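# Weigh four check weights and put the lightest on the dish

## Task

Four check weights are present and exactly one weighs less than the rest; use the balance to find it (its pointer sits over the white mark when the two pans hold equal loads, and leans toward whichever pan is lighter otherwise), then lay that light weight flat on the red dish while keeping the other three weights off the dish. Apart from the weights and the dish, nothing may be toppled, and the balance must remain on the piece of furniture where it currently sits.

## Robot and tools

Robots: three identical i2rt Big YAM arms named arm1, arm2 and arm3. Each has six joints, a five-fingered right hand and a wrist camera (arm1_cam_wrist, arm2_cam_wrist, arm3_cam_wrist). Two fixed room cameras, room_a and room_b, also watch the scene. Calibrated foot (base_link) poses in the scene frame, each foot facing its own +x: arm1 at (-0.368, +1.134, +0.766) quat_wxyz (+0.996, +0.000, +0.006, +0.091); arm2 at (-0.107, -0.048, +0.897) quat (+0.192, -0.005, +0.000, -0.981); arm3 at (+0.493, -1.090, +0.839) quat (+0.967, -0.002, -0.002, +0.253). Reach is roughly 1.07 m from the joint1 axis.

Frames: one shared scene frame, metres, origin on the floor, +z up. The printed "hand" is the hand point, 0.045 m in front of the palm. In the hand point's own axes, +z runs along straightened fingers, +y comes out of the palm, +x crosses the palm away from the thumb. Straight fingers extend 0.06-0.07 m past the point. A wrist bracket on the little-finger side can collide with things. With joints 1, 5, 6 at zero and the hand level and forward, the palm is down and the thumb on the left; joint6 near -1.3 makes the wrist image upright with the palm facing right.

move: one action for any subset of robots. Arguments arm1, arm2, arm3 each take an object for that robot only (one object per arm, not a shared list); an arm omitted gets nothing new. Inside it:
- "joints": absolute targets keyed by name. joint1_rad -2.879..2.879 (base yaw, positive counter-clockwise from above), joint2_rad 0..3.141 (shoulder), joint3_rad 0..3.019 (elbow), joint4_rad -1.692..1.57 (hand pitch, positive lifts fingers), joint5_rad -1.57..1.57 (sideways, positive to arm's right), joint6_rad -2.094..2.094 (roll, positive clockwise seen from behind), all in radians. Hand keys are unitless -1..1: hand_little, hand_ring, hand_middle, hand_index, hand_thumb_bend (+1 open/straight, -1 curled), hand_thumb_turn (+1 beside palm, -1 across in front of it). hand_force_limit -1..1 maps to about 0-10 N at the fingertip (0-15 N for thumb motors); hand_speed -0.96..1 (faster up to +0.48, full speed above). These two are settings, not motions.
- "target": absolute hand pose [x, y, z, qw, qx, qy, qz], metres and unit quaternion in the scene frame, as the "hand" line prints. The hand follows a straight path from its hand_target. When target is given, joints may only carry hand keys.
- "speed": top path speed, 0.002-0.5 m/s (default 0.25), only allowed with target; rotation capped at twice that in rad/s.
- "min_time_s": 0.1-8 s, lower bound on that arm's joint motions.
- "cameras": list of camera names or ["all"]; [] for none.
An empty move returns full state and all images. Paths take 0.5-10 s; an action never exceeds 15 s. All hand paths in one action finish together. Expect centimetre-level end errors and overshoot of speed near full stretch; paths do not avoid obstacles or other arms.

wait: seconds 0-10; nothing new is commanded. zoom_image: camera name plus region [x0, y0, x1, y1] in pixels from the top-left, at most 504 by 504, only on the latest images. show_instructions: shows the reference page. finished_scene: ends the scene for good (scene 1); the goal must hold afterward without help.

Result lines: "move" names each arm given a motion with "done" or its worst status. joint_status and hand_status per key: off_target (stopped short, may keep pushing), time_out (arm holds nearby targets and keeps pushing; on_its_own lists them; sending the reported position relieves it), not_followed (a safety check withheld targets, reported as "joint command not followed" or "pose unreachable"; the arm may keep trying). hand_target is the pose the current joint targets would give. hand_stopped_by gives six words for little, ring, middle, index, thumb_bend, thumb_turn: moving, target, force, stalled or fault. The *_load_n values are fingertip forces in N, positive when pushed open; a lost grip shows as loads near zero. "as last shown" marks robots not in the action; their lines repeat earlier values. Joint velocities "within noise" means the arm is still. Joint torques include gravity and are noisy; numbers 3 and 4 wrap at ±28 N m. A "pictures" line orders the images, which may lag the state slightly.

Gripping: a finger motor moves only when its target changes by at least 0.002, stopping at the target or when load hits hand_force_limit, then locks. For a gentle hold close with hand_speed at -0.94 or lower. The start settings are force limit 0 and speed -0.8. To grip harder, raise the limit and send a more closed target; to release, send a more open one. Thumb across the palm plus fingers can wrap objects about 0.035-0.065 m thick.

Avoid: hard contact between robots (including one hand closing on another's fingers), which can end the scene; the clearance check may act late and ignores hands and wrist cameras meeting. Arms do not stop on contact and keep pushing, so relieve stuck joints. Do not knock anything out of the work area or onto the floor, drop weights from height, release moving parts, or slam into fixed or heavy items. Do not tip the balance or shift it off its furniture. Occasional external nudges may move loose items. Prolonged loads, stretched poses or pushing at unreachable poses heat motors: watch for MOTOR HOT; at 100 °C the arm goes limp for 30-60 s (OVER-TEMPERATURE FAULT, keys marked limit_stop_at_motor_heat; resend targets afterward). A refused call (out-of-range value) or a stop cancels later move, wait and finished_scene calls in the same reply; unknown keys merely invalidate that call. The scene keeps running while you think, holding the last command.

Each tool is called after "Emit:" as name(argument=value, ...), one argument or row to a line, values as JSON.

Reference images:

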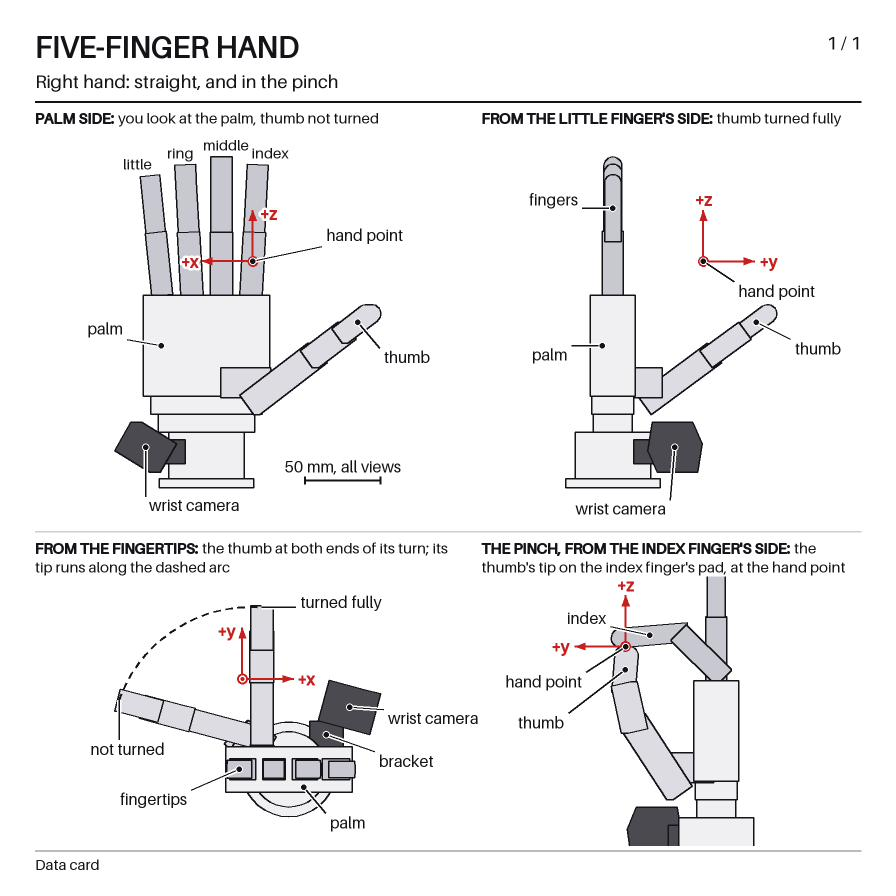

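## Session

Emit:
move(
)

Scene clock: 0.00 s.
Joint torques (N m): no reading
Heat: arm1: hottest joint2_rad 31 °C; arm2: hottest joint1_rad 34 °C; arm3: hottest joint2_rad 34 °C.
Joint velocities: within noise
arm1.joint_positions: joint1_rad=+0.016 joint2_rad=+0.646 joint3_rad=+1.391 joint4_rad=-1.155 joint5_rad=+0.081 joint6_rad=-1.344 hand_little=+1.000 hand_ring=+1.000 hand_middle=+1.000 hand_index=+1.000 hand_thumb_turn=+1.000 hand_thumb_bend=+1.000 hand_force_limit=+0.000 hand_speed=-0.800
arm1.joint_status: not commanded
arm1.hand_stopped_by: target,target,target,target,target,target
arm1.little_load_n: 0.0
arm1.ring_load_n: 0.0
arm1.middle_load_n: 0.0
arm1.index_load_n: 0.0
arm1.thumb_bend_load_n: 0.0
arm1.thumb_turn_load_n: 0.0
arm1.hand: x=-0.0882 y=+1.1205 z=+1.2896 quat_wxyz=(-0.082, +0.839, -0.034, +0.538) (m; scene frame)
arm1.hand_target: x=-0.0899 y=+1.1201 z=+1.2992 quat_wxyz=(-0.084, +0.833, -0.035, +0.546) (m; scene frame)
arm1.hand_status: not commanded
arm2.joint_positions: joint1_rad=-0.124 joint2_rad=+0.586 joint3_rad=+1.317 joint4_rad=-1.572 joint5_rad=+0.209 joint6_rad=-1.089 hand_little=+1.000 hand_ring=+1.000 hand_middle=+1.000 hand_index=+1.000 hand_thumb_turn=+1.000 hand_thumb_bend=+1.000 hand_force_limit=+0.000 hand_speed=-0.800
arm2.joint_status: not commanded
arm2.hand_stopped_by: target,target,target,target,target,target
arm2.little_load_n: 0.0
arm2.ring_load_n: 0.0
arm2.middle_load_n: 0.0
arm2.index_load_n: 0.0
arm2.thumb_bend_load_n: 0.0
arm2.thumb_turn_load_n: 0.0
arm2.hand: x=-0.2756 y=-0.0119 z=+1.3230 quat_wxyz=(+0.371, -0.138, -0.918, +0.041) (m; scene frame)
arm2.hand_target: x=-0.2755 y=-0.0119 z=+1.3322 quat_wxyz=(+0.381, -0.139, -0.913, +0.045) (m; scene frame)
arm2.hand_status: not commanded
arm3.joint_positions: joint1_rad=+0.386 joint2_rad=+0.643 joint3_rad=+1.444 joint4_rad=-1.567 joint5_rad=+0.038 joint6_rad=-1.502 hand_little=+1.000 hand_ring=+1.000 hand_middle=+1.000 hand_index=+1.000 hand_thumb_turn=+1.000 hand_thumb_bend=+1.000 hand_force_limit=+0.000 hand_speed=-0.800
arm3.joint_status: not commanded
arm3.hand_stopped_by: target,target,target,target,target,target
arm3.little_load_n: 0.0
arm3.ring_load_n: 0.0
arm3.middle_load_n: 0.0
arm3.index_load_n: 0.0
arm3.thumb_bend_load_n: 0.0
arm3.thumb_turn_load_n: 0.0
arm3.hand: x=+0.6619 y=-0.9791 z=+1.3161 quat_wxyz=(-0.164, +0.844, +0.364, +0.357) (m; scene frame)
arm3.hand_target: x=+0.6613 y=-0.9797 z=+1.3250 quat_wxyz=(-0.169, +0.840, +0.362, +0.366) (m; scene frame)
arm3.hand_status: not commanded
pictures: arm1_cam_wrist, arm2_cam_wrist, arm3_cam_wrist, room_a, room_b

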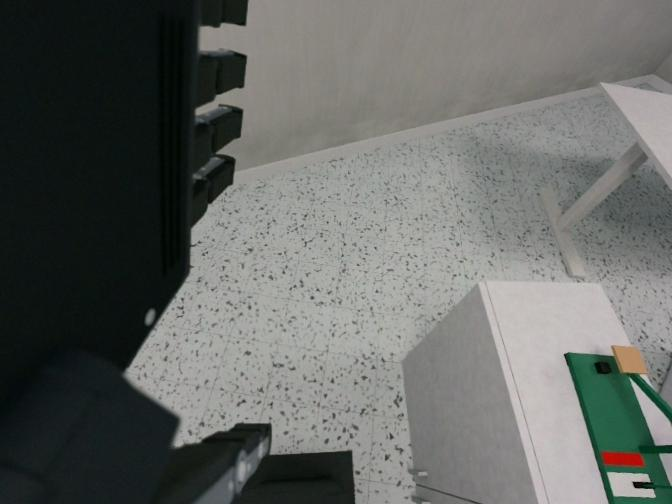

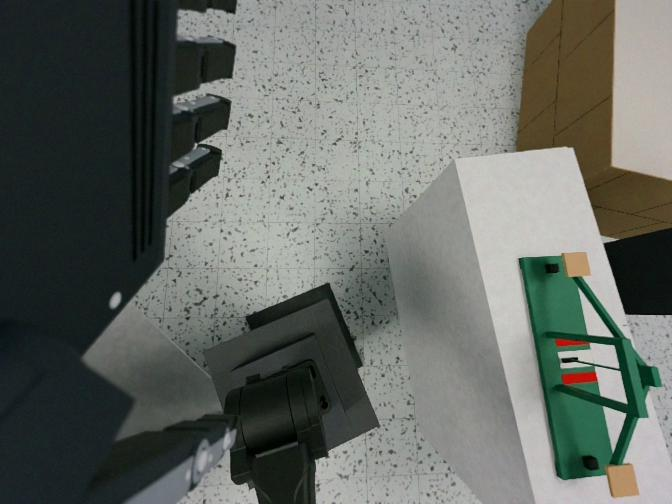

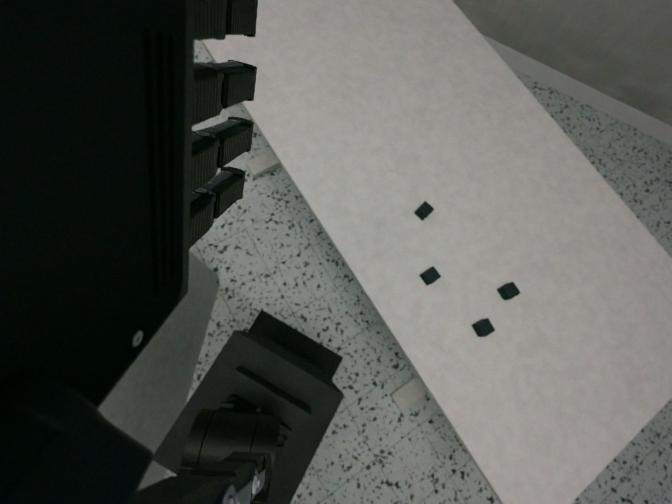

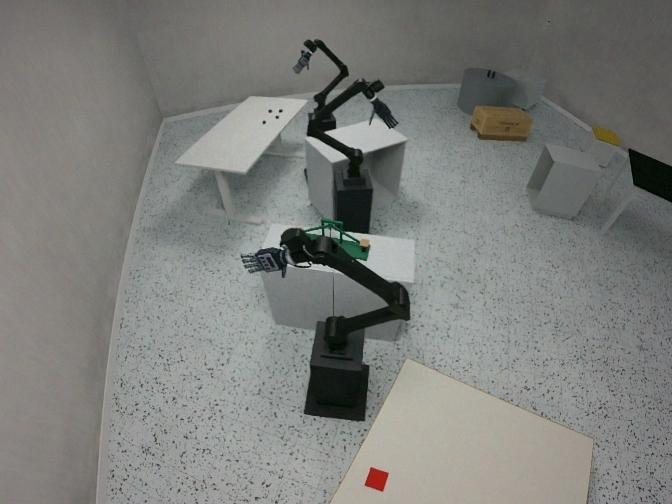

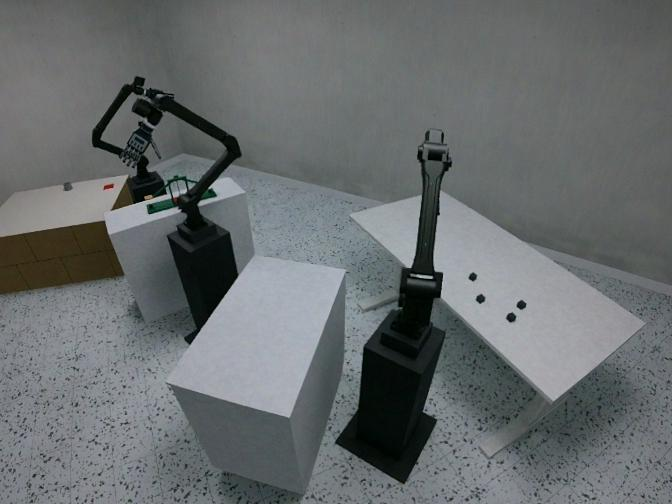

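Emit:
zoom_image(
  camera="room_a",
  region=[230, 180, 430, 330],
)

Emit:
zoom_image(
  camera="room_a",
  region=[170, 30, 430, 230],
)

Emit:
zoom_image(
  camera="room_a",
  region=[300, 350, 600, 504],
)

Emit:
zoom_image(
  camera="room_b",
  region=[0, 100, 270, 330],
)

Emit:
zoom_image(
  camera="room_b",
  region=[420, 230, 580, 350],
)

Emit:
zoom_image(
  camera="arm2_cam_wrist",
  region=[470, 230, 672, 504],
)

Emit:
zoom_image(
  camera="arm3_cam_wrist",
  region=[380, 170, 560, 360],
)

Scaled by 2.520.

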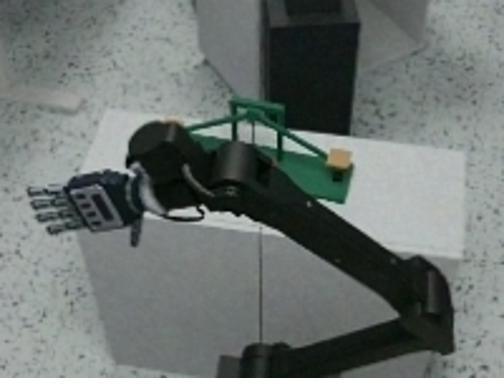

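Scaled by 1.938.

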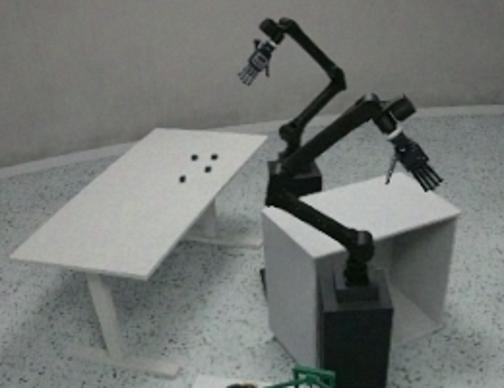

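Scaled by 1.680.

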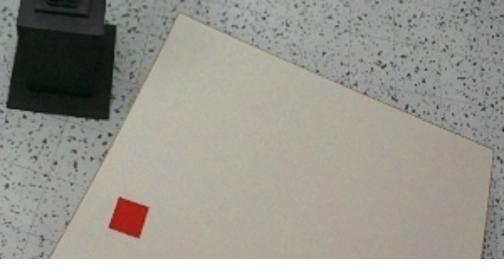

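Scaled by 1.867.

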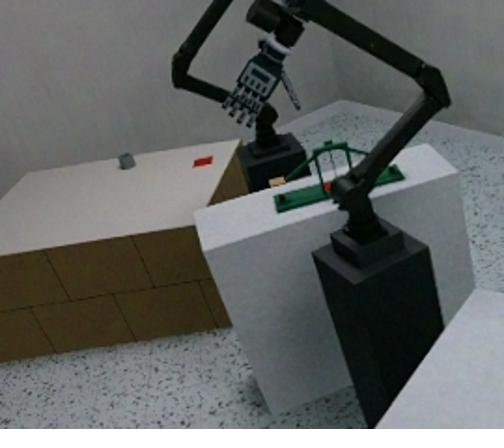

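Scaled by 3.150.

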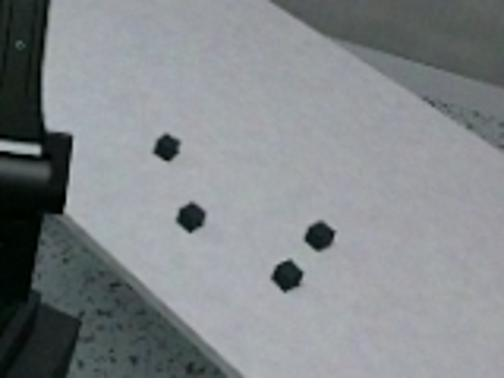

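Scaled by 1.839.

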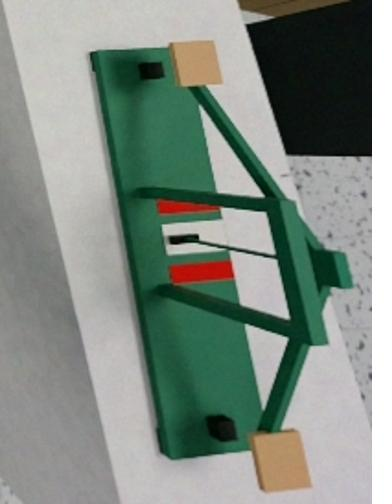

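Scaled by 2.653.

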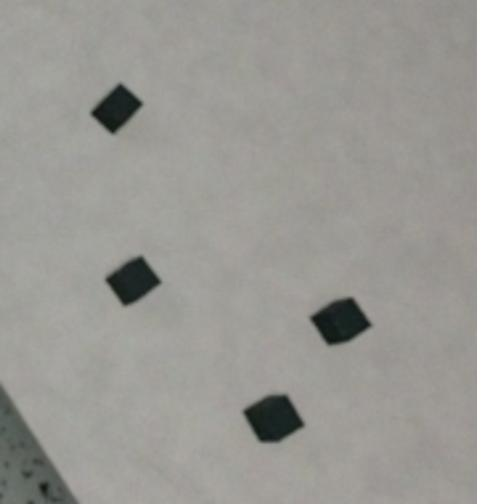

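Emit:
move(
  arm3={"target":[0.85,-1.15,1.05,0.2706,-0.6533,0.6533,-0.2706]},
  cameras=["arm3_cam_wrist"],
)

Scene clock: 12.77 s.
Joint torques (N m): arm1=[-0.85 1.08 9.1 1.88 0.02 -0.16] | arm2=[-0.09 2.55 9.21 1.62 0.14 -0.07] | arm3=[-0.21 -2.43 9.76 1.85 0.01 0.06]
Heat: arm1: hottest joint3_rad 32 °C; arm2: hottest joint1_rad 33 °C; arm3: hottest joint2_rad 34 °C.
move: arm3 done
Joint velocities: within noise
arm1, arm2: as last shown
arm3.joint_positions: joint1_rad=-0.835 joint2_rad=+0.919 joint3_rad=+0.848 joint4_rad=-0.754 joint5_rad=-0.237 joint6_rad=-0.249 hand_little=+1.000 hand_ring=+1.000 hand_middle=+1.000 hand_index=+1.000 hand_thumb_turn=+1.000 hand_thumb_bend=+1.000 hand_force_limit=+0.000 hand_speed=-0.800
arm3.joint_status: not commanded
arm3.hand_stopped_by: target,target,target,target,target,target
arm3.little_load_n: 0.0
arm3.ring_load_n: 0.0
arm3.middle_load_n: 0.0
arm3.index_load_n: 0.0
arm3.thumb_bend_load_n: 0.0
arm3.thumb_turn_load_n: 0.0
arm3.hand: x=+0.8468 y=-1.1456 z=+1.0512 quat_wxyz=(-0.271, +0.660, -0.648, +0.267) (m; scene frame)
arm3.hand_target: x=+0.8499 y=-1.1501 z=+1.0499 quat_wxyz=(-0.270, +0.653, -0.653, +0.271) (m; scene frame)
arm3.hand_status: done (0.006 m and 1.1 deg from the pose sent, 0.368 m and 125.9 deg at the start)
pictures: arm3_cam_wrist

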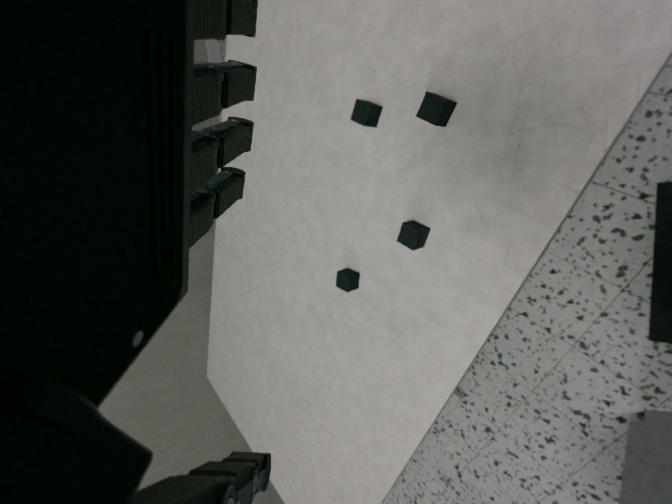

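Emit:
move(
  arm3={"target":[0.95,-1.15,1.00,0.2706,-0.6533,0.6533,-0.2706],"joints":{"hand_thumb_turn":-1,"hand_index":0.1,"hand_middle":0.1,"hand_thumb_bend":0.2}},
  cameras=["arm3_cam_wrist","room_a","room_b"],
)

Scene clock: 18.63 s.
Joint torques (N m): arm1=[-0.85 1.03 9.1 1.89 0.02 -0.16] | arm2=[0.03 2.67 9.26 1.54 0.12 -0.1] | arm3=[1.32 -5.66 13.12 1.76 0.03 0.03]
Heat: arm1: hottest joint3_rad 33 °C; arm2: hottest joint1_rad 33 °C; arm3: hottest joint2_rad 34 °C.
move: arm3 moving
Joint velocities: within noise
arm1, arm2: as last shown
arm3.joint_positions: joint1_rad=-0.767 joint2_rad=+1.221 joint3_rad=+0.870 joint4_rad=-0.507 joint5_rad=-0.177 joint6_rad=-0.183 hand_little=+1.000 hand_ring=+1.000 hand_middle=+0.100 hand_index=+0.100 hand_thumb_turn=-1.000 hand_thumb_bend=+0.200 hand_force_limit=+0.000 hand_speed=-0.800
arm3.joint_status: all done
arm3.hand_stopped_by: target,target,target,target,target,target
arm3.little_load_n: 0.0
arm3.ring_load_n: 0.0
arm3.middle_load_n: 0.0
arm3.index_load_n: 0.0
arm3.thumb_bend_load_n: 0.0
arm3.thumb_turn_load_n: 0.0
arm3.hand: x=+0.9276 y=-1.1487 z=+0.9786 quat_wxyz=(-0.257, +0.658, -0.662, +0.251) (m; scene frame)
arm3.hand_target: x=+0.9485 y=-1.1496 z=+1.0004 quat_wxyz=(-0.271, +0.653, -0.653, +0.270) (m; scene frame)
arm3.hand_status: moving (0.031 m and 3.0 deg from the pose sent, 0.115 m and 1.1 deg at the start)
pictures: arm3_cam_wrist, room_a, room_b

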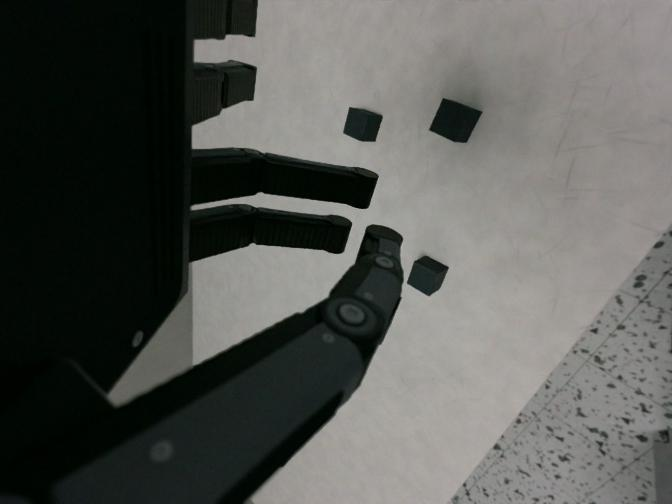

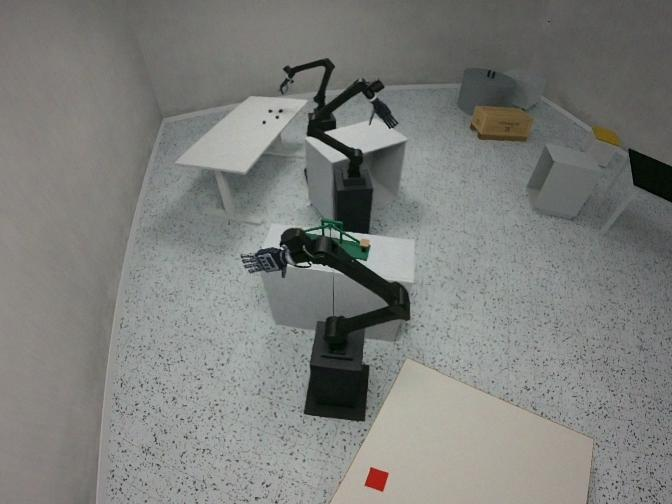

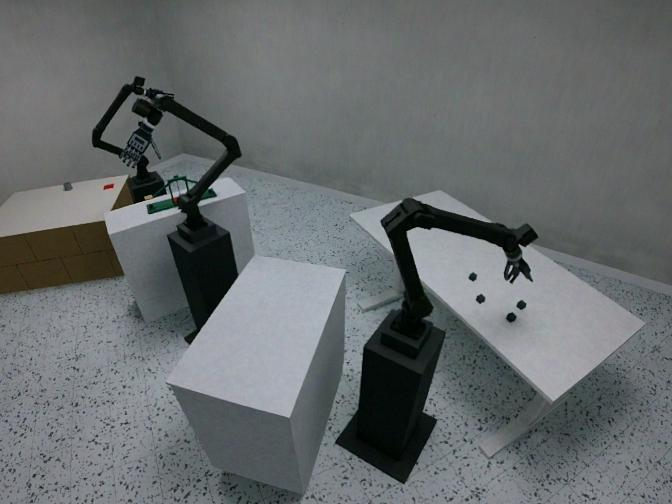

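Emit:
wait(
  seconds=1,
  cameras=["arm3_cam_wrist"],
)

Emit:
zoom_image(
  camera="arm3_cam_wrist",
  region=[300, 60, 540, 310],
)

Scene clock: 20.20 s.
Joint torques (N m): arm1=[-0.85 1.08 9.1 1.88 0.02 -0.16] | arm2=[0.09 2.84 9.18 1.62 0.13 -0.08] | arm3=[1.26 -5.66 13.14 1.77 0.03 0.03]
Heat: arm1: hottest joint3_rad 33 °C; arm2: hottest joint1_rad 33 °C; arm3: hottest joint2_rad 34 °C.
Joint velocities: within noise
arm1.joint_positions: joint1_rad=+0.016 joint2_rad=+0.646 joint3_rad=+1.391 joint4_rad=-1.155 joint5_rad=+0.081 joint6_rad=-1.344 hand_little=+1.000 hand_ring=+1.000 hand_middle=+1.000 hand_index=+1.000 hand_thumb_turn=+1.000 hand_thumb_bend=+1.000 hand_force_limit=+0.000 hand_speed=-0.800
arm1.joint_status: not commanded
arm1.hand_stopped_by: target,target,target,target,target,target
arm1.little_load_n: 0.0
arm1.ring_load_n: 0.0
arm1.middle_load_n: 0.0
arm1.index_load_n: 0.0
arm1.thumb_bend_load_n: 0.0
arm1.thumb_turn_load_n: 0.0
arm1.hand: x=-0.0882 y=+1.1205 z=+1.2896 quat_wxyz=(-0.082, +0.839, -0.034, +0.538) (m; scene frame)
arm1.hand_target: x=-0.0899 y=+1.1201 z=+1.2992 quat_wxyz=(-0.084, +0.833, -0.035, +0.546) (m; scene frame)
arm1.hand_status: not commanded
arm2.joint_positions: joint1_rad=-0.124 joint2_rad=+0.586 joint3_rad=+1.317 joint4_rad=-1.572 joint5_rad=+0.209 joint6_rad=-1.089 hand_little=+1.000 hand_ring=+1.000 hand_middle=+1.000 hand_index=+1.000 hand_thumb_turn=+1.000 hand_thumb_bend=+1.000 hand_force_limit=+0.000 hand_speed=-0.800
arm2.joint_status: not commanded
arm2.hand_stopped_by: target,target,target,target,target,target
arm2.little_load_n: 0.0
arm2.ring_load_n: 0.0
arm2.middle_load_n: 0.0
arm2.index_load_n: 0.0
arm2.thumb_bend_load_n: 0.0
arm2.thumb_turn_load_n: 0.0
arm2.hand: x=-0.2756 y=-0.0119 z=+1.3230 quat_wxyz=(+0.371, -0.138, -0.918, +0.041) (m; scene frame)
arm2.hand_target: x=-0.2755 y=-0.0119 z=+1.3322 quat_wxyz=(+0.381, -0.139, -0.913, +0.045) (m; scene frame)
arm2.hand_status: not commanded
arm3.joint_positions: joint1_rad=-0.767 joint2_rad=+1.221 joint3_rad=+0.870 joint4_rad=-0.507 joint5_rad=-0.177 joint6_rad=-0.183 hand_little=+1.000 hand_ring=+1.000 hand_middle=+0.100 hand_index=+0.100 hand_thumb_turn=-1.000 hand_thumb_bend=+0.200 hand_force_limit=+0.000 hand_speed=-0.800
arm3.joint_status: all done
arm3.hand_stopped_by: target,target,target,target,target,target
arm3.little_load_n: -0.5
arm3.ring_load_n: 0.0
arm3.middle_load_n: 0.0
arm3.index_load_n: 0.0
arm3.thumb_bend_load_n: 0.0
arm3.thumb_turn_load_n: 0.0
arm3.hand: x=+0.9276 y=-1.1487 z=+0.9786 quat_wxyz=(-0.257, +0.658, -0.662, +0.251) (m; scene frame)
arm3.hand_target: x=+0.9485 y=-1.1496 z=+1.0004 quat_wxyz=(-0.271, +0.653, -0.653, +0.270) (m; scene frame)
arm3.hand_status: off_target (0.031 m and 3.0 deg from the pose sent, 0.115 m and 1.1 deg at the start)
wait: 1.00 s; at rest from the start
pictures: arm3_cam_wrist

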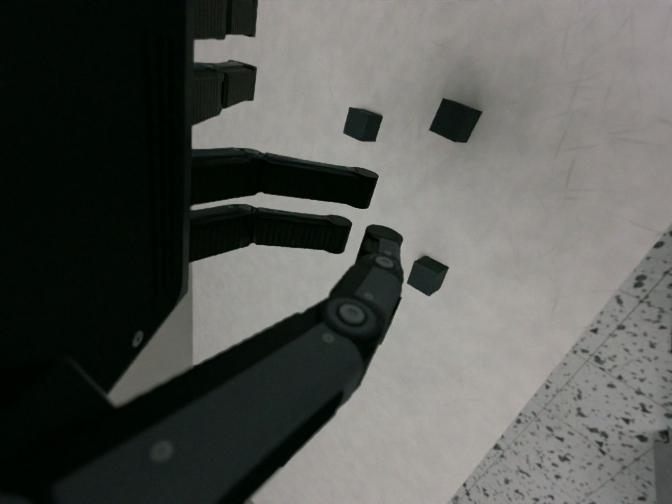

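Scaled by 2.016.

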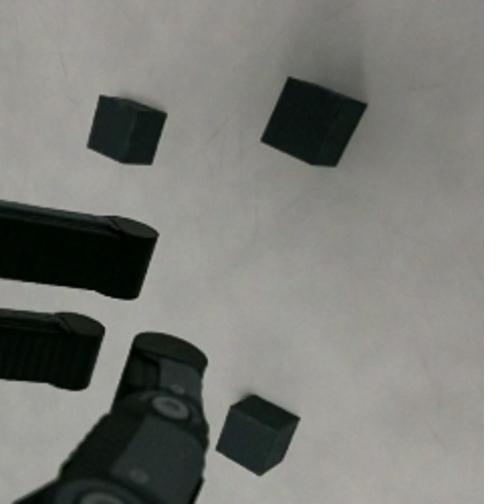

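Emit:
move(
  arm3={"target":[0.967,-1.025,0.88,0.3147,-0.5450,0.6730,-0.3886],"joints":{"hand_index":1,"hand_middle":1,"hand_thumb_bend":0.6}},
  cameras=["arm3_cam_wrist","room_b"],
)

Emit:
zoom_image(
  camera="room_b",
  region=[440, 220, 580, 340],
)

Scene clock: 27.23 s.
Joint torques (N m): arm1=[-0.85 1.03 9.11 1.88 0.02 -0.16] | arm2=[0.09 2.73 9.2 1.63 0.14 -0.08] | arm3=[1.26 -5.42 7.25 2.13 0.34 0.04]
Heat: arm1: hottest joint3_rad 34 °C; arm2: hottest joint1_rad 33 °C; arm3: hottest joint2_rad 34 °C.
move: arm3 done
Joint velocities: within noise
arm1, arm2: as last shown
arm3.joint_positions: joint1_rad=-0.334 joint2_rad=+1.386 joint3_rad=+0.554 joint4_rad=+0.268 joint5_rad=+0.336 joint6_rad=+0.200 hand_little=+1.000 hand_ring=+1.000 hand_middle=+1.000 hand_index=+1.000 hand_thumb_turn=-1.000 hand_thumb_bend=+0.600 hand_force_limit=+0.000 hand_speed=-0.800
arm3.joint_status: all done
arm3.hand_stopped_by: target,target,target,target,target,target
arm3.little_load_n: 0.0
arm3.ring_load_n: -0.5
arm3.middle_load_n: 0.0
arm3.index_load_n: 0.0
arm3.thumb_bend_load_n: 0.0
arm3.thumb_turn_load_n: 0.0
arm3.hand: x=+0.9663 y=-1.0298 z=+0.8841 quat_wxyz=(-0.312, +0.545, -0.673, +0.390) (m; scene frame)
arm3.hand_target: x=+0.9669 y=-1.0250 z=+0.8800 quat_wxyz=(-0.315, +0.545, -0.673, +0.388) (m; scene frame)
arm3.hand_status: done (0.006 m and 0.4 deg from the pose sent, 0.163 m and 21.5 deg at the start)
pictures: arm3_cam_wrist, room_b

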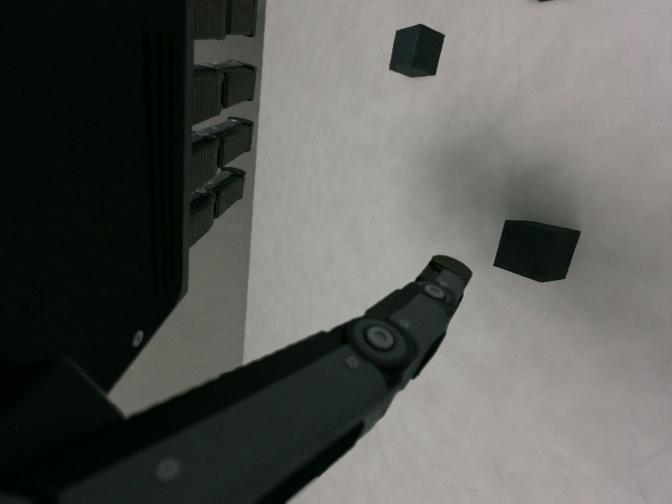

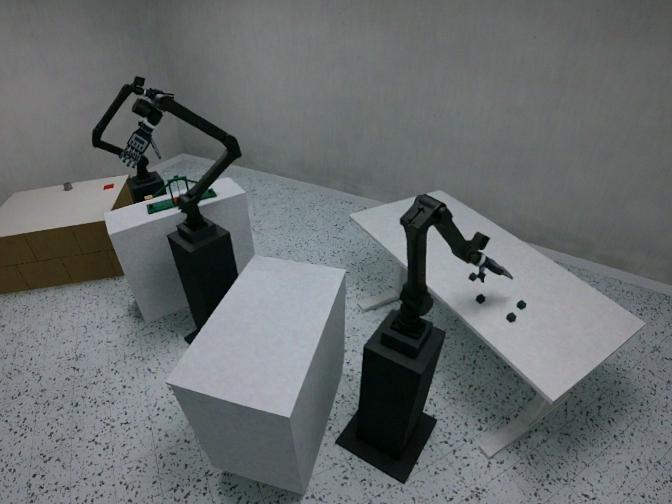

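Scaled by 3.600.

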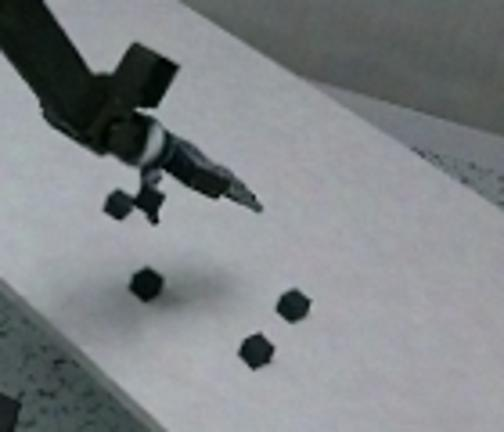

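Emit:
move(
  arm3={"target":[0.950,-1.004,0.815,0.3147,-0.5450,0.6730,-0.3886]},
  cameras=["arm3_cam_wrist","room_b"],
)

Emit:
zoom_image(
  camera="room_b",
  region=[440, 220, 580, 340],
)

Scene clock: 29.37 s.
Joint torques (N m): arm1=[-0.85 1.03 9.1 1.88 0.02 -0.16] | arm2=[0.15 2.67 9.18 1.61 0.12 -0.07] | arm3=[1.32 -6.07 5.56 2.1 0.37 0.04]
Heat: arm1: hottest joint3_rad 34 °C; arm2: hottest joint1_rad 33 °C; arm3: hottest joint2_rad 34 °C.
move: arm3 done
Joint velocities: within noise
arm1, arm2: as last shown
arm3.joint_positions: joint1_rad=-0.260 joint2_rad=+1.577 joint3_rad=+0.475 joint4_rad=+0.519 joint5_rad=+0.397 joint6_rad=+0.242 hand_little=+1.000 hand_ring=+1.000 hand_middle=+1.000 hand_index=+1.000 hand_thumb_turn=-1.000 hand_thumb_bend=+0.600 hand_force_limit=+0.000 hand_speed=-0.800
arm3.joint_status: not commanded
arm3.hand_stopped_by: target,target,target,target,target,target
arm3.little_load_n: 0.0
arm3.ring_load_n: 0.0
arm3.middle_load_n: 0.0
arm3.index_load_n: 0.0
arm3.thumb_bend_load_n: 0.0
arm3.thumb_turn_load_n: 0.0
arm3.hand: x=+0.9492 y=-1.0086 z=+0.8176 quat_wxyz=(-0.311, +0.546, -0.673, +0.390) (m; scene frame)
arm3.hand_target: x=+0.9499 y=-1.0040 z=+0.8150 quat_wxyz=(-0.315, +0.545, -0.673, +0.388) (m; scene frame)
arm3.hand_status: done (0.005 m and 0.5 deg from the pose sent, 0.076 m and 0.4 deg at the start)
pictures: arm3_cam_wrist, room_b

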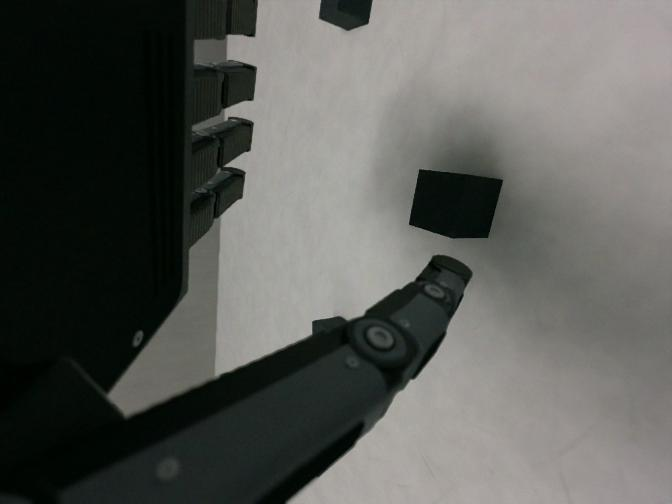

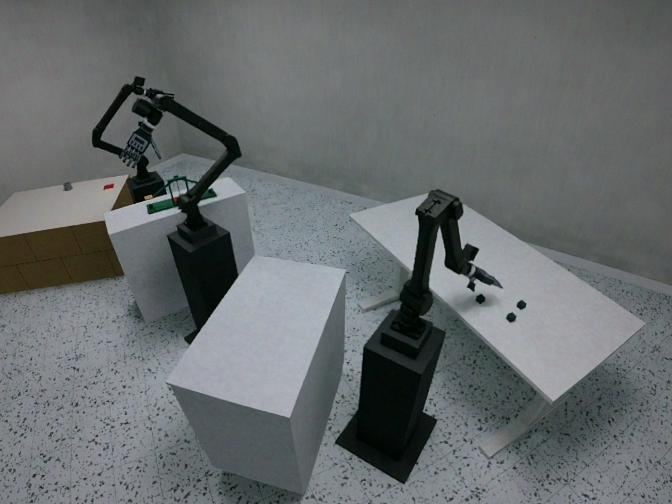

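Scaled by 3.600.

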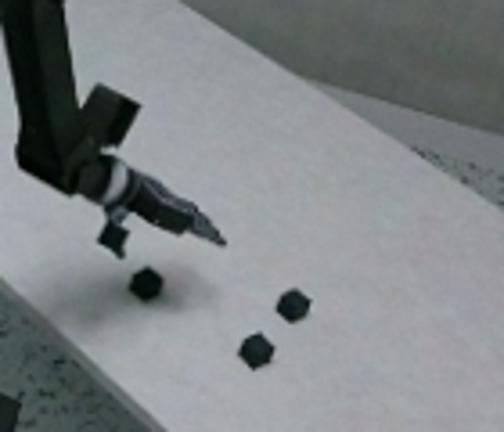

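Emit:
move(
  arm3={"target":[0.937,-1.020,0.785,0.3147,-0.5450,0.6730,-0.3886],"speed":0.1},
  cameras=["arm3_cam_wrist","room_b"],
)

Emit:
zoom_image(
  camera="arm3_cam_wrist",
  region=[300, 80, 540, 330],
)

Scene clock: 33.00 s.
Joint torques (N m): arm1=[-0.91 1.08 9.1 1.88 0.02 -0.16] | arm2=[0.03 2.78 9.2 1.62 0.13 -0.1] | arm3=[-0.32 -6.24 4.16 2.11 0.03 -0.13]
Heat: arm1: hottest joint3_rad 35 °C; arm2: hottest joint1_rad 33 °C; arm3: hottest joint2_rad 34 °C.
move: arm3 done
Joint velocities: within noise
arm1, arm2: as last shown
arm1.index_load_n: 0.5
arm3.joint_positions: joint1_rad=-0.279 joint2_rad=+1.674 joint3_rad=+0.426 joint4_rad=+0.677 joint5_rad=+0.374 joint6_rad=+0.239 hand_little=+1.000 hand_ring=+1.000 hand_middle=+1.000 hand_index=+1.000 hand_thumb_turn=-1.000 hand_thumb_bend=+0.600 hand_force_limit=+0.000 hand_speed=-0.800
arm3.joint_status: not commanded
arm3.hand_stopped_by: target,target,target,target,target,target
arm3.little_load_n: 0.0
arm3.ring_load_n: 0.0
arm3.middle_load_n: 0.0
arm3.index_load_n: 0.0
arm3.thumb_bend_load_n: -0.5
arm3.thumb_turn_load_n: 0.0
arm3.hand: x=+0.9378 y=-1.0156 z=+0.7895 quat_wxyz=(-0.318, +0.544, -0.673, +0.387) (m; scene frame)
arm3.hand_target: x=+0.9368 y=-1.0199 z=+0.7850 quat_wxyz=(-0.315, +0.545, -0.673, +0.388) (m; scene frame)
arm3.hand_status: done (0.006 m and 0.4 deg from the pose sent, 0.037 m and 0.5 deg at the start)
pictures: arm3_cam_wrist, room_b

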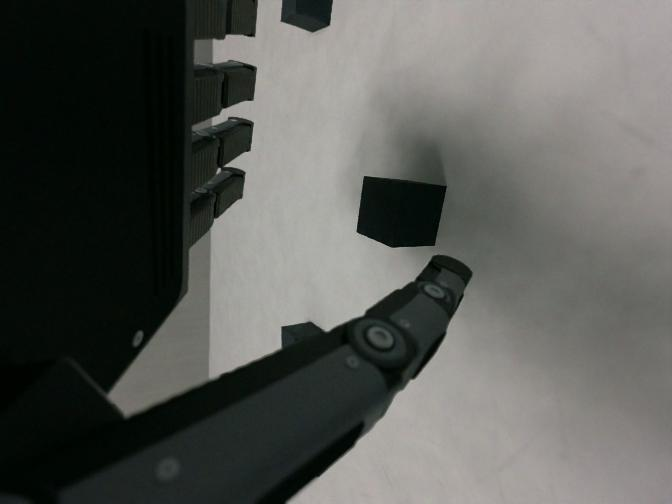

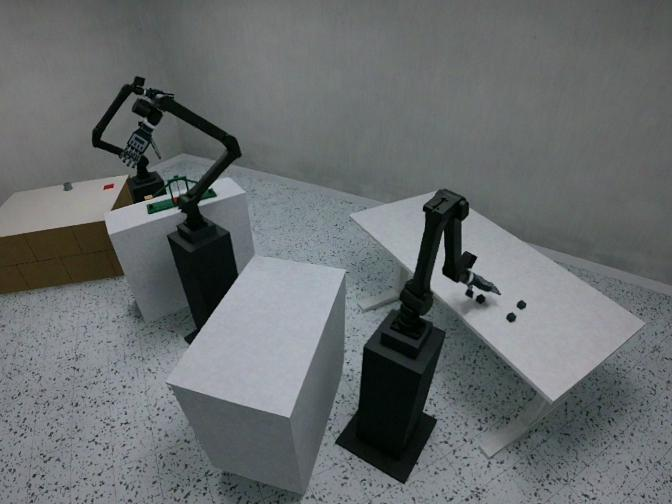

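Scaled by 2.016.

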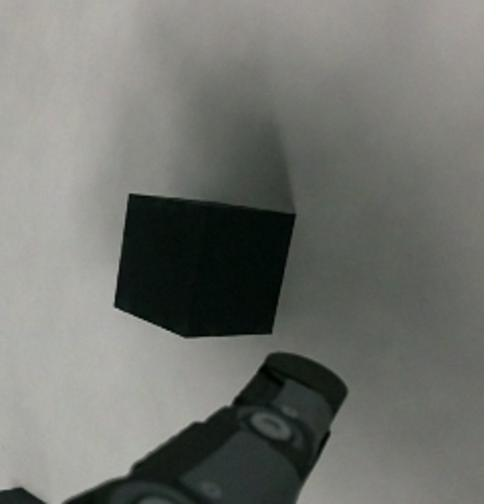

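Emit:
move(
  arm3={"target":[0.948,-1.025,0.753,0.3147,-0.5450,0.6730,-0.3886],"speed":0.08},
  cameras=["arm3_cam_wrist","room_b"],
)

Emit:
zoom_image(
  camera="room_b",
  region=[440, 240, 540, 340],
)

Scene clock: 36.10 s.
Joint torques (N m): arm1=[-0.85 1.08 9.1 1.88 0.02 -0.16] | arm2=[0.09 2.9 9.2 1.61 0.13 -0.07] | arm3=[-0.44 -7 4.81 2.1 0.03 -0.12]
Heat: arm1: hottest joint3_rad 35 °C; arm2: hottest joint1_rad 33 °C; arm3: hottest joint2_rad 35 °C.
move: arm3 off_target
Joint velocities: within noise
arm1, arm2: as last shown
arm1.index_load_n: 0.0
arm2.thumb_bend_load_n: 0.5
arm3.joint_positions: joint1_rad=-0.301 joint2_rad=+1.825 joint3_rad=+0.433 joint4_rad=+0.804 joint5_rad=+0.355 joint6_rad=+0.226 hand_little=+1.000 hand_ring=+1.000 hand_middle=+1.000 hand_index=+1.000 hand_thumb_turn=-1.000 hand_thumb_bend=+0.600 hand_force_limit=+0.000 hand_speed=-0.800
arm3.joint_status: not commanded
arm3.hand_stopped_by: target,target,target,target,target,target
arm3.little_load_n: 0.0
arm3.ring_load_n: 0.0
arm3.middle_load_n: 0.0
arm3.index_load_n: 0.0
arm3.thumb_bend_load_n: 0.0
arm3.thumb_turn_load_n: 0.0
arm3.hand: x=+0.9366 y=-1.0231 z=+0.7513 quat_wxyz=(-0.309, +0.549, -0.676, +0.383) (m; scene frame)
arm3.hand_target: x=+0.9477 y=-1.0251 z=+0.7532 quat_wxyz=(-0.315, +0.545, -0.673, +0.389) (m; scene frame)
arm3.hand_status: off_target (0.012 m and 1.1 deg from the pose sent, 0.039 m and 0.4 deg at the start)
pictures: arm3_cam_wrist, room_b

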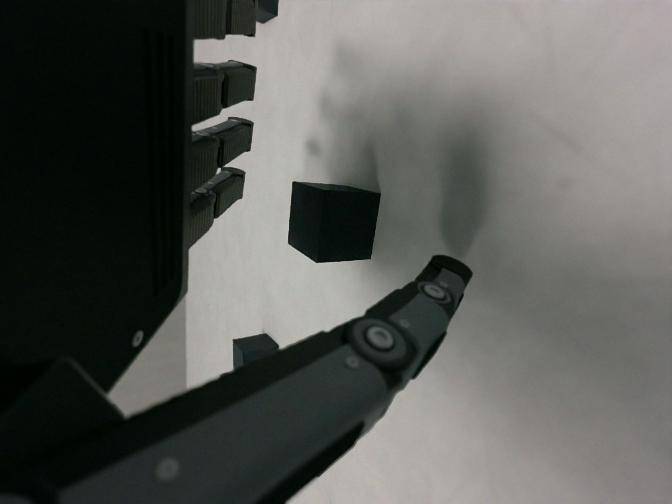

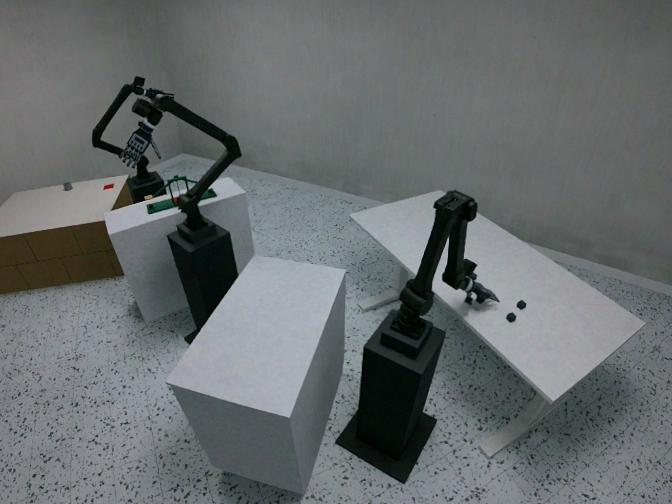

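Scaled by 5.040.

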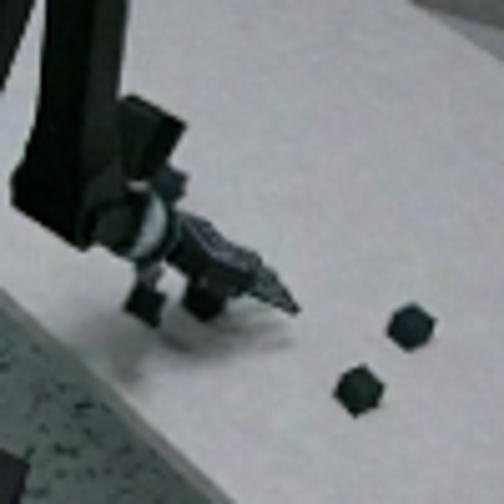

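Emit:
move(
  arm3={"target":[0.960,-1.0245,0.759,0.3147,-0.5450,0.6730,-0.3886],"speed":0.08,"joints":{"hand_index":0.5,"hand_middle":0.5}},
  cameras=["arm3_cam_wrist","room_b"],
)

Emit:
zoom_image(
  camera="arm3_cam_wrist",
  region=[240, 130, 480, 330],
)

Scene clock: 38.47 s.
Joint torques (N m): arm1=[-0.85 1.03 9.1 1.88 0.02 -0.16] | arm2=[-0.03 2.78 9.18 1.57 0.12 -0.09] | arm3=[-0.44 -8.18 5.19 1.18 0.03 -0.12]
Heat: arm1: hottest joint3_rad 36 °C; arm2: hottest joint1_rad 33 °C; arm3: hottest joint2_rad 35 °C.
move: arm3 off_target
Joint velocities: within noise
arm1, arm2: as last shown
arm2.thumb_bend_load_n: 0.0
arm3.joint_positions: joint1_rad=-0.306 joint2_rad=+1.825 joint3_rad=+0.462 joint4_rad=+0.783 joint5_rad=+0.350 joint6_rad=+0.222 hand_little=+1.000 hand_ring=+1.000 hand_middle=+0.500 hand_index=+0.500 hand_thumb_turn=-1.000 hand_thumb_bend=+0.600 hand_force_limit=+0.000 hand_speed=-0.800
arm3.joint_status: all done
arm3.hand_stopped_by: target,target,target,target,target,target
arm3.little_load_n: 0.0
arm3.ring_load_n: 0.0
arm3.middle_load_n: 0.0
arm3.index_load_n: 0.0
arm3.thumb_bend_load_n: 0.5
arm3.thumb_turn_load_n: 0.0
arm3.hand: x=+0.9488 y=-1.0223 z=+0.7550 quat_wxyz=(-0.312, +0.548, -0.675, +0.384) (m; scene frame)
arm3.hand_target: x=+0.9597 y=-1.0246 z=+0.7591 quat_wxyz=(-0.315, +0.545, -0.673, +0.389) (m; scene frame)
arm3.hand_status: off_target (0.012 m and 0.7 deg from the pose sent, 0.025 m and 1.0 deg at the start)
pictures: arm3_cam_wrist, room_b

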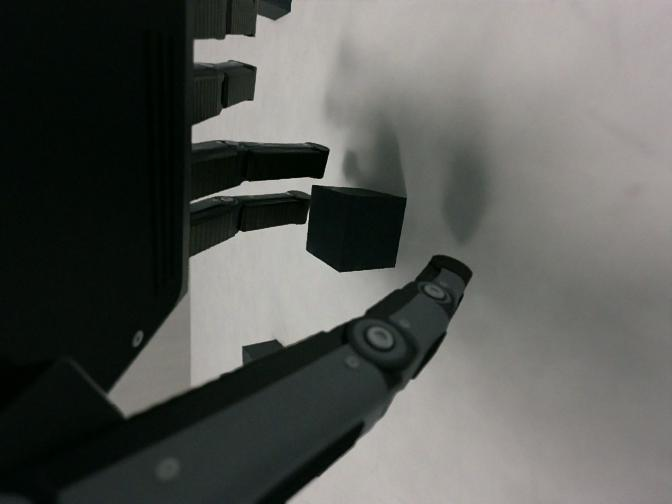

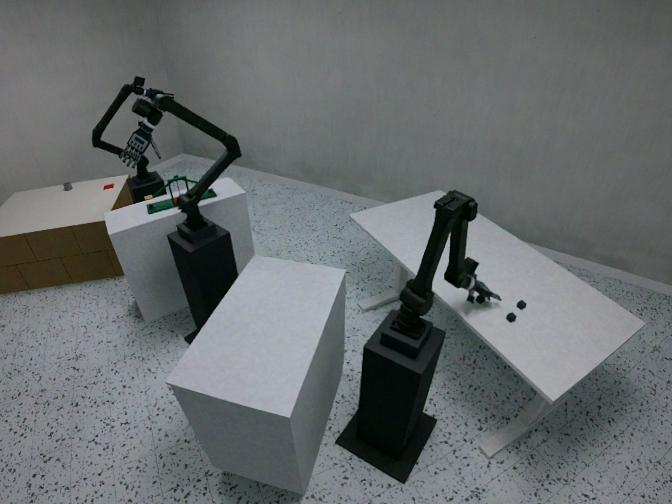

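Scaled by 2.100.

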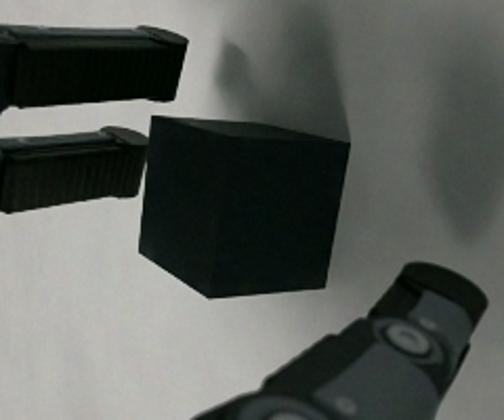

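Emit:
move(
  arm3={"joints":{"hand_index":-0.1,"hand_middle":-0.1,"hand_thumb_bend":0.0,"hand_force_limit":-0.4,"hand_speed":-0.94}},
  cameras=["arm3_cam_wrist","room_b"],
)

Scene clock: 42.20 s.
Joint torques (N m): arm1=[-0.85 1.08 9.11 1.88 0.02 -0.16] | arm2=[0.09 2.49 9.22 1.59 0.14 -0.09] | arm3=[-0.26 -8.29 4.9 1.21 0.03 -0.12]
Heat: arm1: hottest joint3_rad 36 °C; arm2: hottest joint1_rad 33 °C; arm3: hottest joint2_rad 35 °C.
move: arm3 off_target
Joint velocities: within noise
arm1, arm2: as last shown
arm1.little_load_n: -0.5
arm3.joint_positions: joint1_rad=-0.308 joint2_rad=+1.825 joint3_rad=+0.466 joint4_rad=+0.783 joint5_rad=+0.350 joint6_rad=+0.222 hand_little=+1.000 hand_ring=+1.000 hand_middle=+0.062 hand_index=+0.061 hand_thumb_turn=-1.000 hand_thumb_bend=+0.374 hand_force_limit=-0.400 hand_speed=-0.940
arm3.joint_status: hand_middle off_target (ended at +0.062, target -0.100); hand_index off_target (ended at +0.061, target -0.100); hand_thumb_bend off_target (ended at +0.374, target +0.000); the others done
arm3.hand_stopped_by: target,target,force,force,force,target
arm3.little_load_n: 0.0
arm3.ring_load_n: 0.0
arm3.middle_load_n: 4.0
arm3.index_load_n: 3.5
arm3.thumb_bend_load_n: 4.5
arm3.thumb_turn_load_n: -1.0
arm3.hand: x=+0.9512 y=-1.0225 z=+0.7562 quat_wxyz=(-0.313, +0.546, -0.675, +0.385) (m; scene frame)
arm3.hand_target: x=+0.9597 y=-1.0245 z=+0.7591 quat_wxyz=(-0.315, +0.545, -0.673, +0.389) (m; scene frame)
arm3.hand_status: not commanded
pictures: arm3_cam_wrist, room_b

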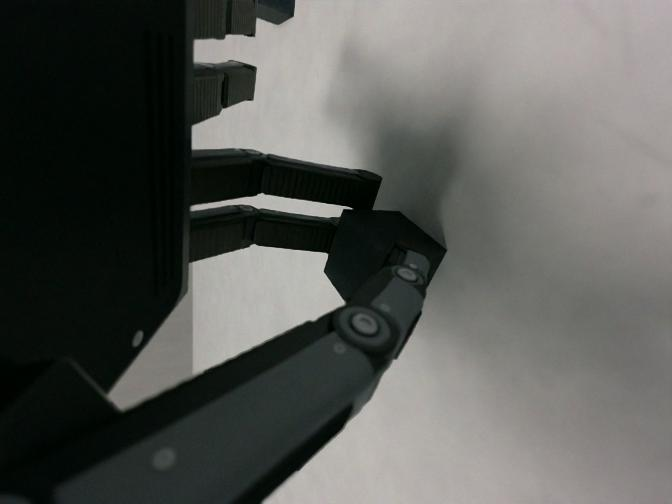

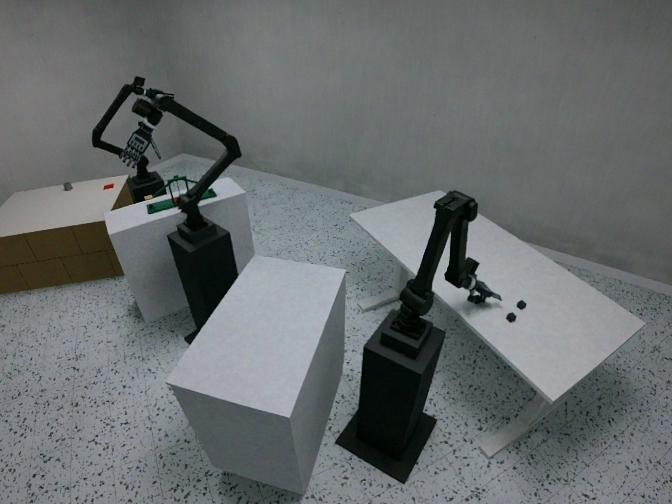

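Emit:
move(
  arm3={"target":[0.955,-1.0245,0.86,0.3147,-0.5450,0.6730,-0.3886],"speed":0.1},
  cameras=["arm3_cam_wrist","room_b"],
)

Emit:
zoom_image(
  camera="arm3_cam_wrist",
  region=[280, 160, 500, 340],
)

Scene clock: 44.23 s.
Joint torques (N m): arm1=[-0.85 1.08 9.1 1.88 0.02 -0.16] | arm2=[0.21 2.49 9.21 1.55 0.11 -0.08] | arm3=[-0.09 -6.89 9.18 1.16 0.12 -0.09]
Heat: arm1: hottest joint3_rad 36 °C; arm2: hottest joint1_rad 33 °C; arm3: hottest joint2_rad 35 °C.
move: arm3 off_target
Joint velocities: within noise
arm1, arm2: as last shown
arm1.little_load_n: 0.0
arm3.joint_positions: joint1_rad=-0.308 joint2_rad=+1.439 joint3_rad=+0.466 joint4_rad=+0.371 joint5_rad=+0.350 joint6_rad=+0.220 hand_little=+1.000 hand_ring=+1.000 hand_middle=+0.061 hand_index=+0.061 hand_thumb_turn=-1.000 hand_thumb_bend=+0.373 hand_force_limit=-0.400 hand_speed=-0.940
arm3.joint_status: not commanded
arm3.hand_stopped_by: target,target,force,force,force,target
arm3.little_load_n: 0.0
arm3.ring_load_n: 0.0
arm3.middle_load_n: 0.0
arm3.index_load_n: 0.0
arm3.thumb_bend_load_n: 0.0
arm3.thumb_turn_load_n: 0.0
arm3.hand: x=+0.9372 y=-1.0252 z=+0.8434 quat_wxyz=(-0.303, +0.553, -0.677, +0.380) (m; scene frame)
arm3.hand_target: x=+0.9542 y=-1.0246 z=+0.8603 quat_wxyz=(-0.315, +0.545, -0.673, +0.389) (m; scene frame)
arm3.hand_status: off_target (0.024 m and 1.9 deg from the pose sent, 0.104 m and 0.4 deg at the start)
pictures: arm3_cam_wrist, room_b

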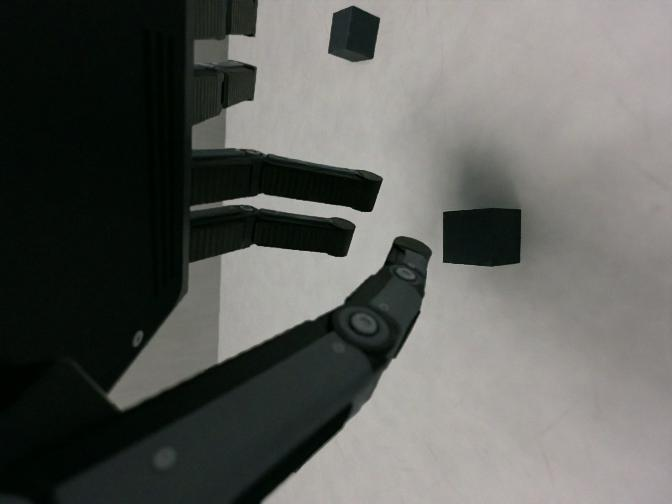

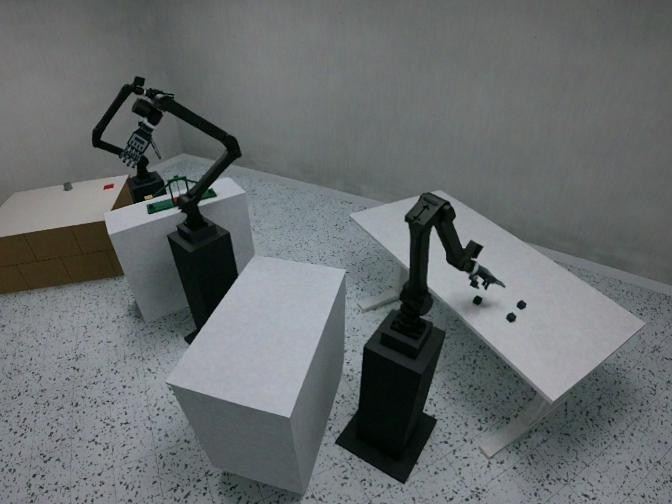

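Scaled by 2.291.

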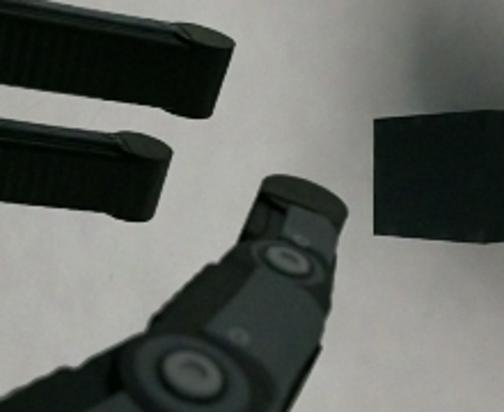

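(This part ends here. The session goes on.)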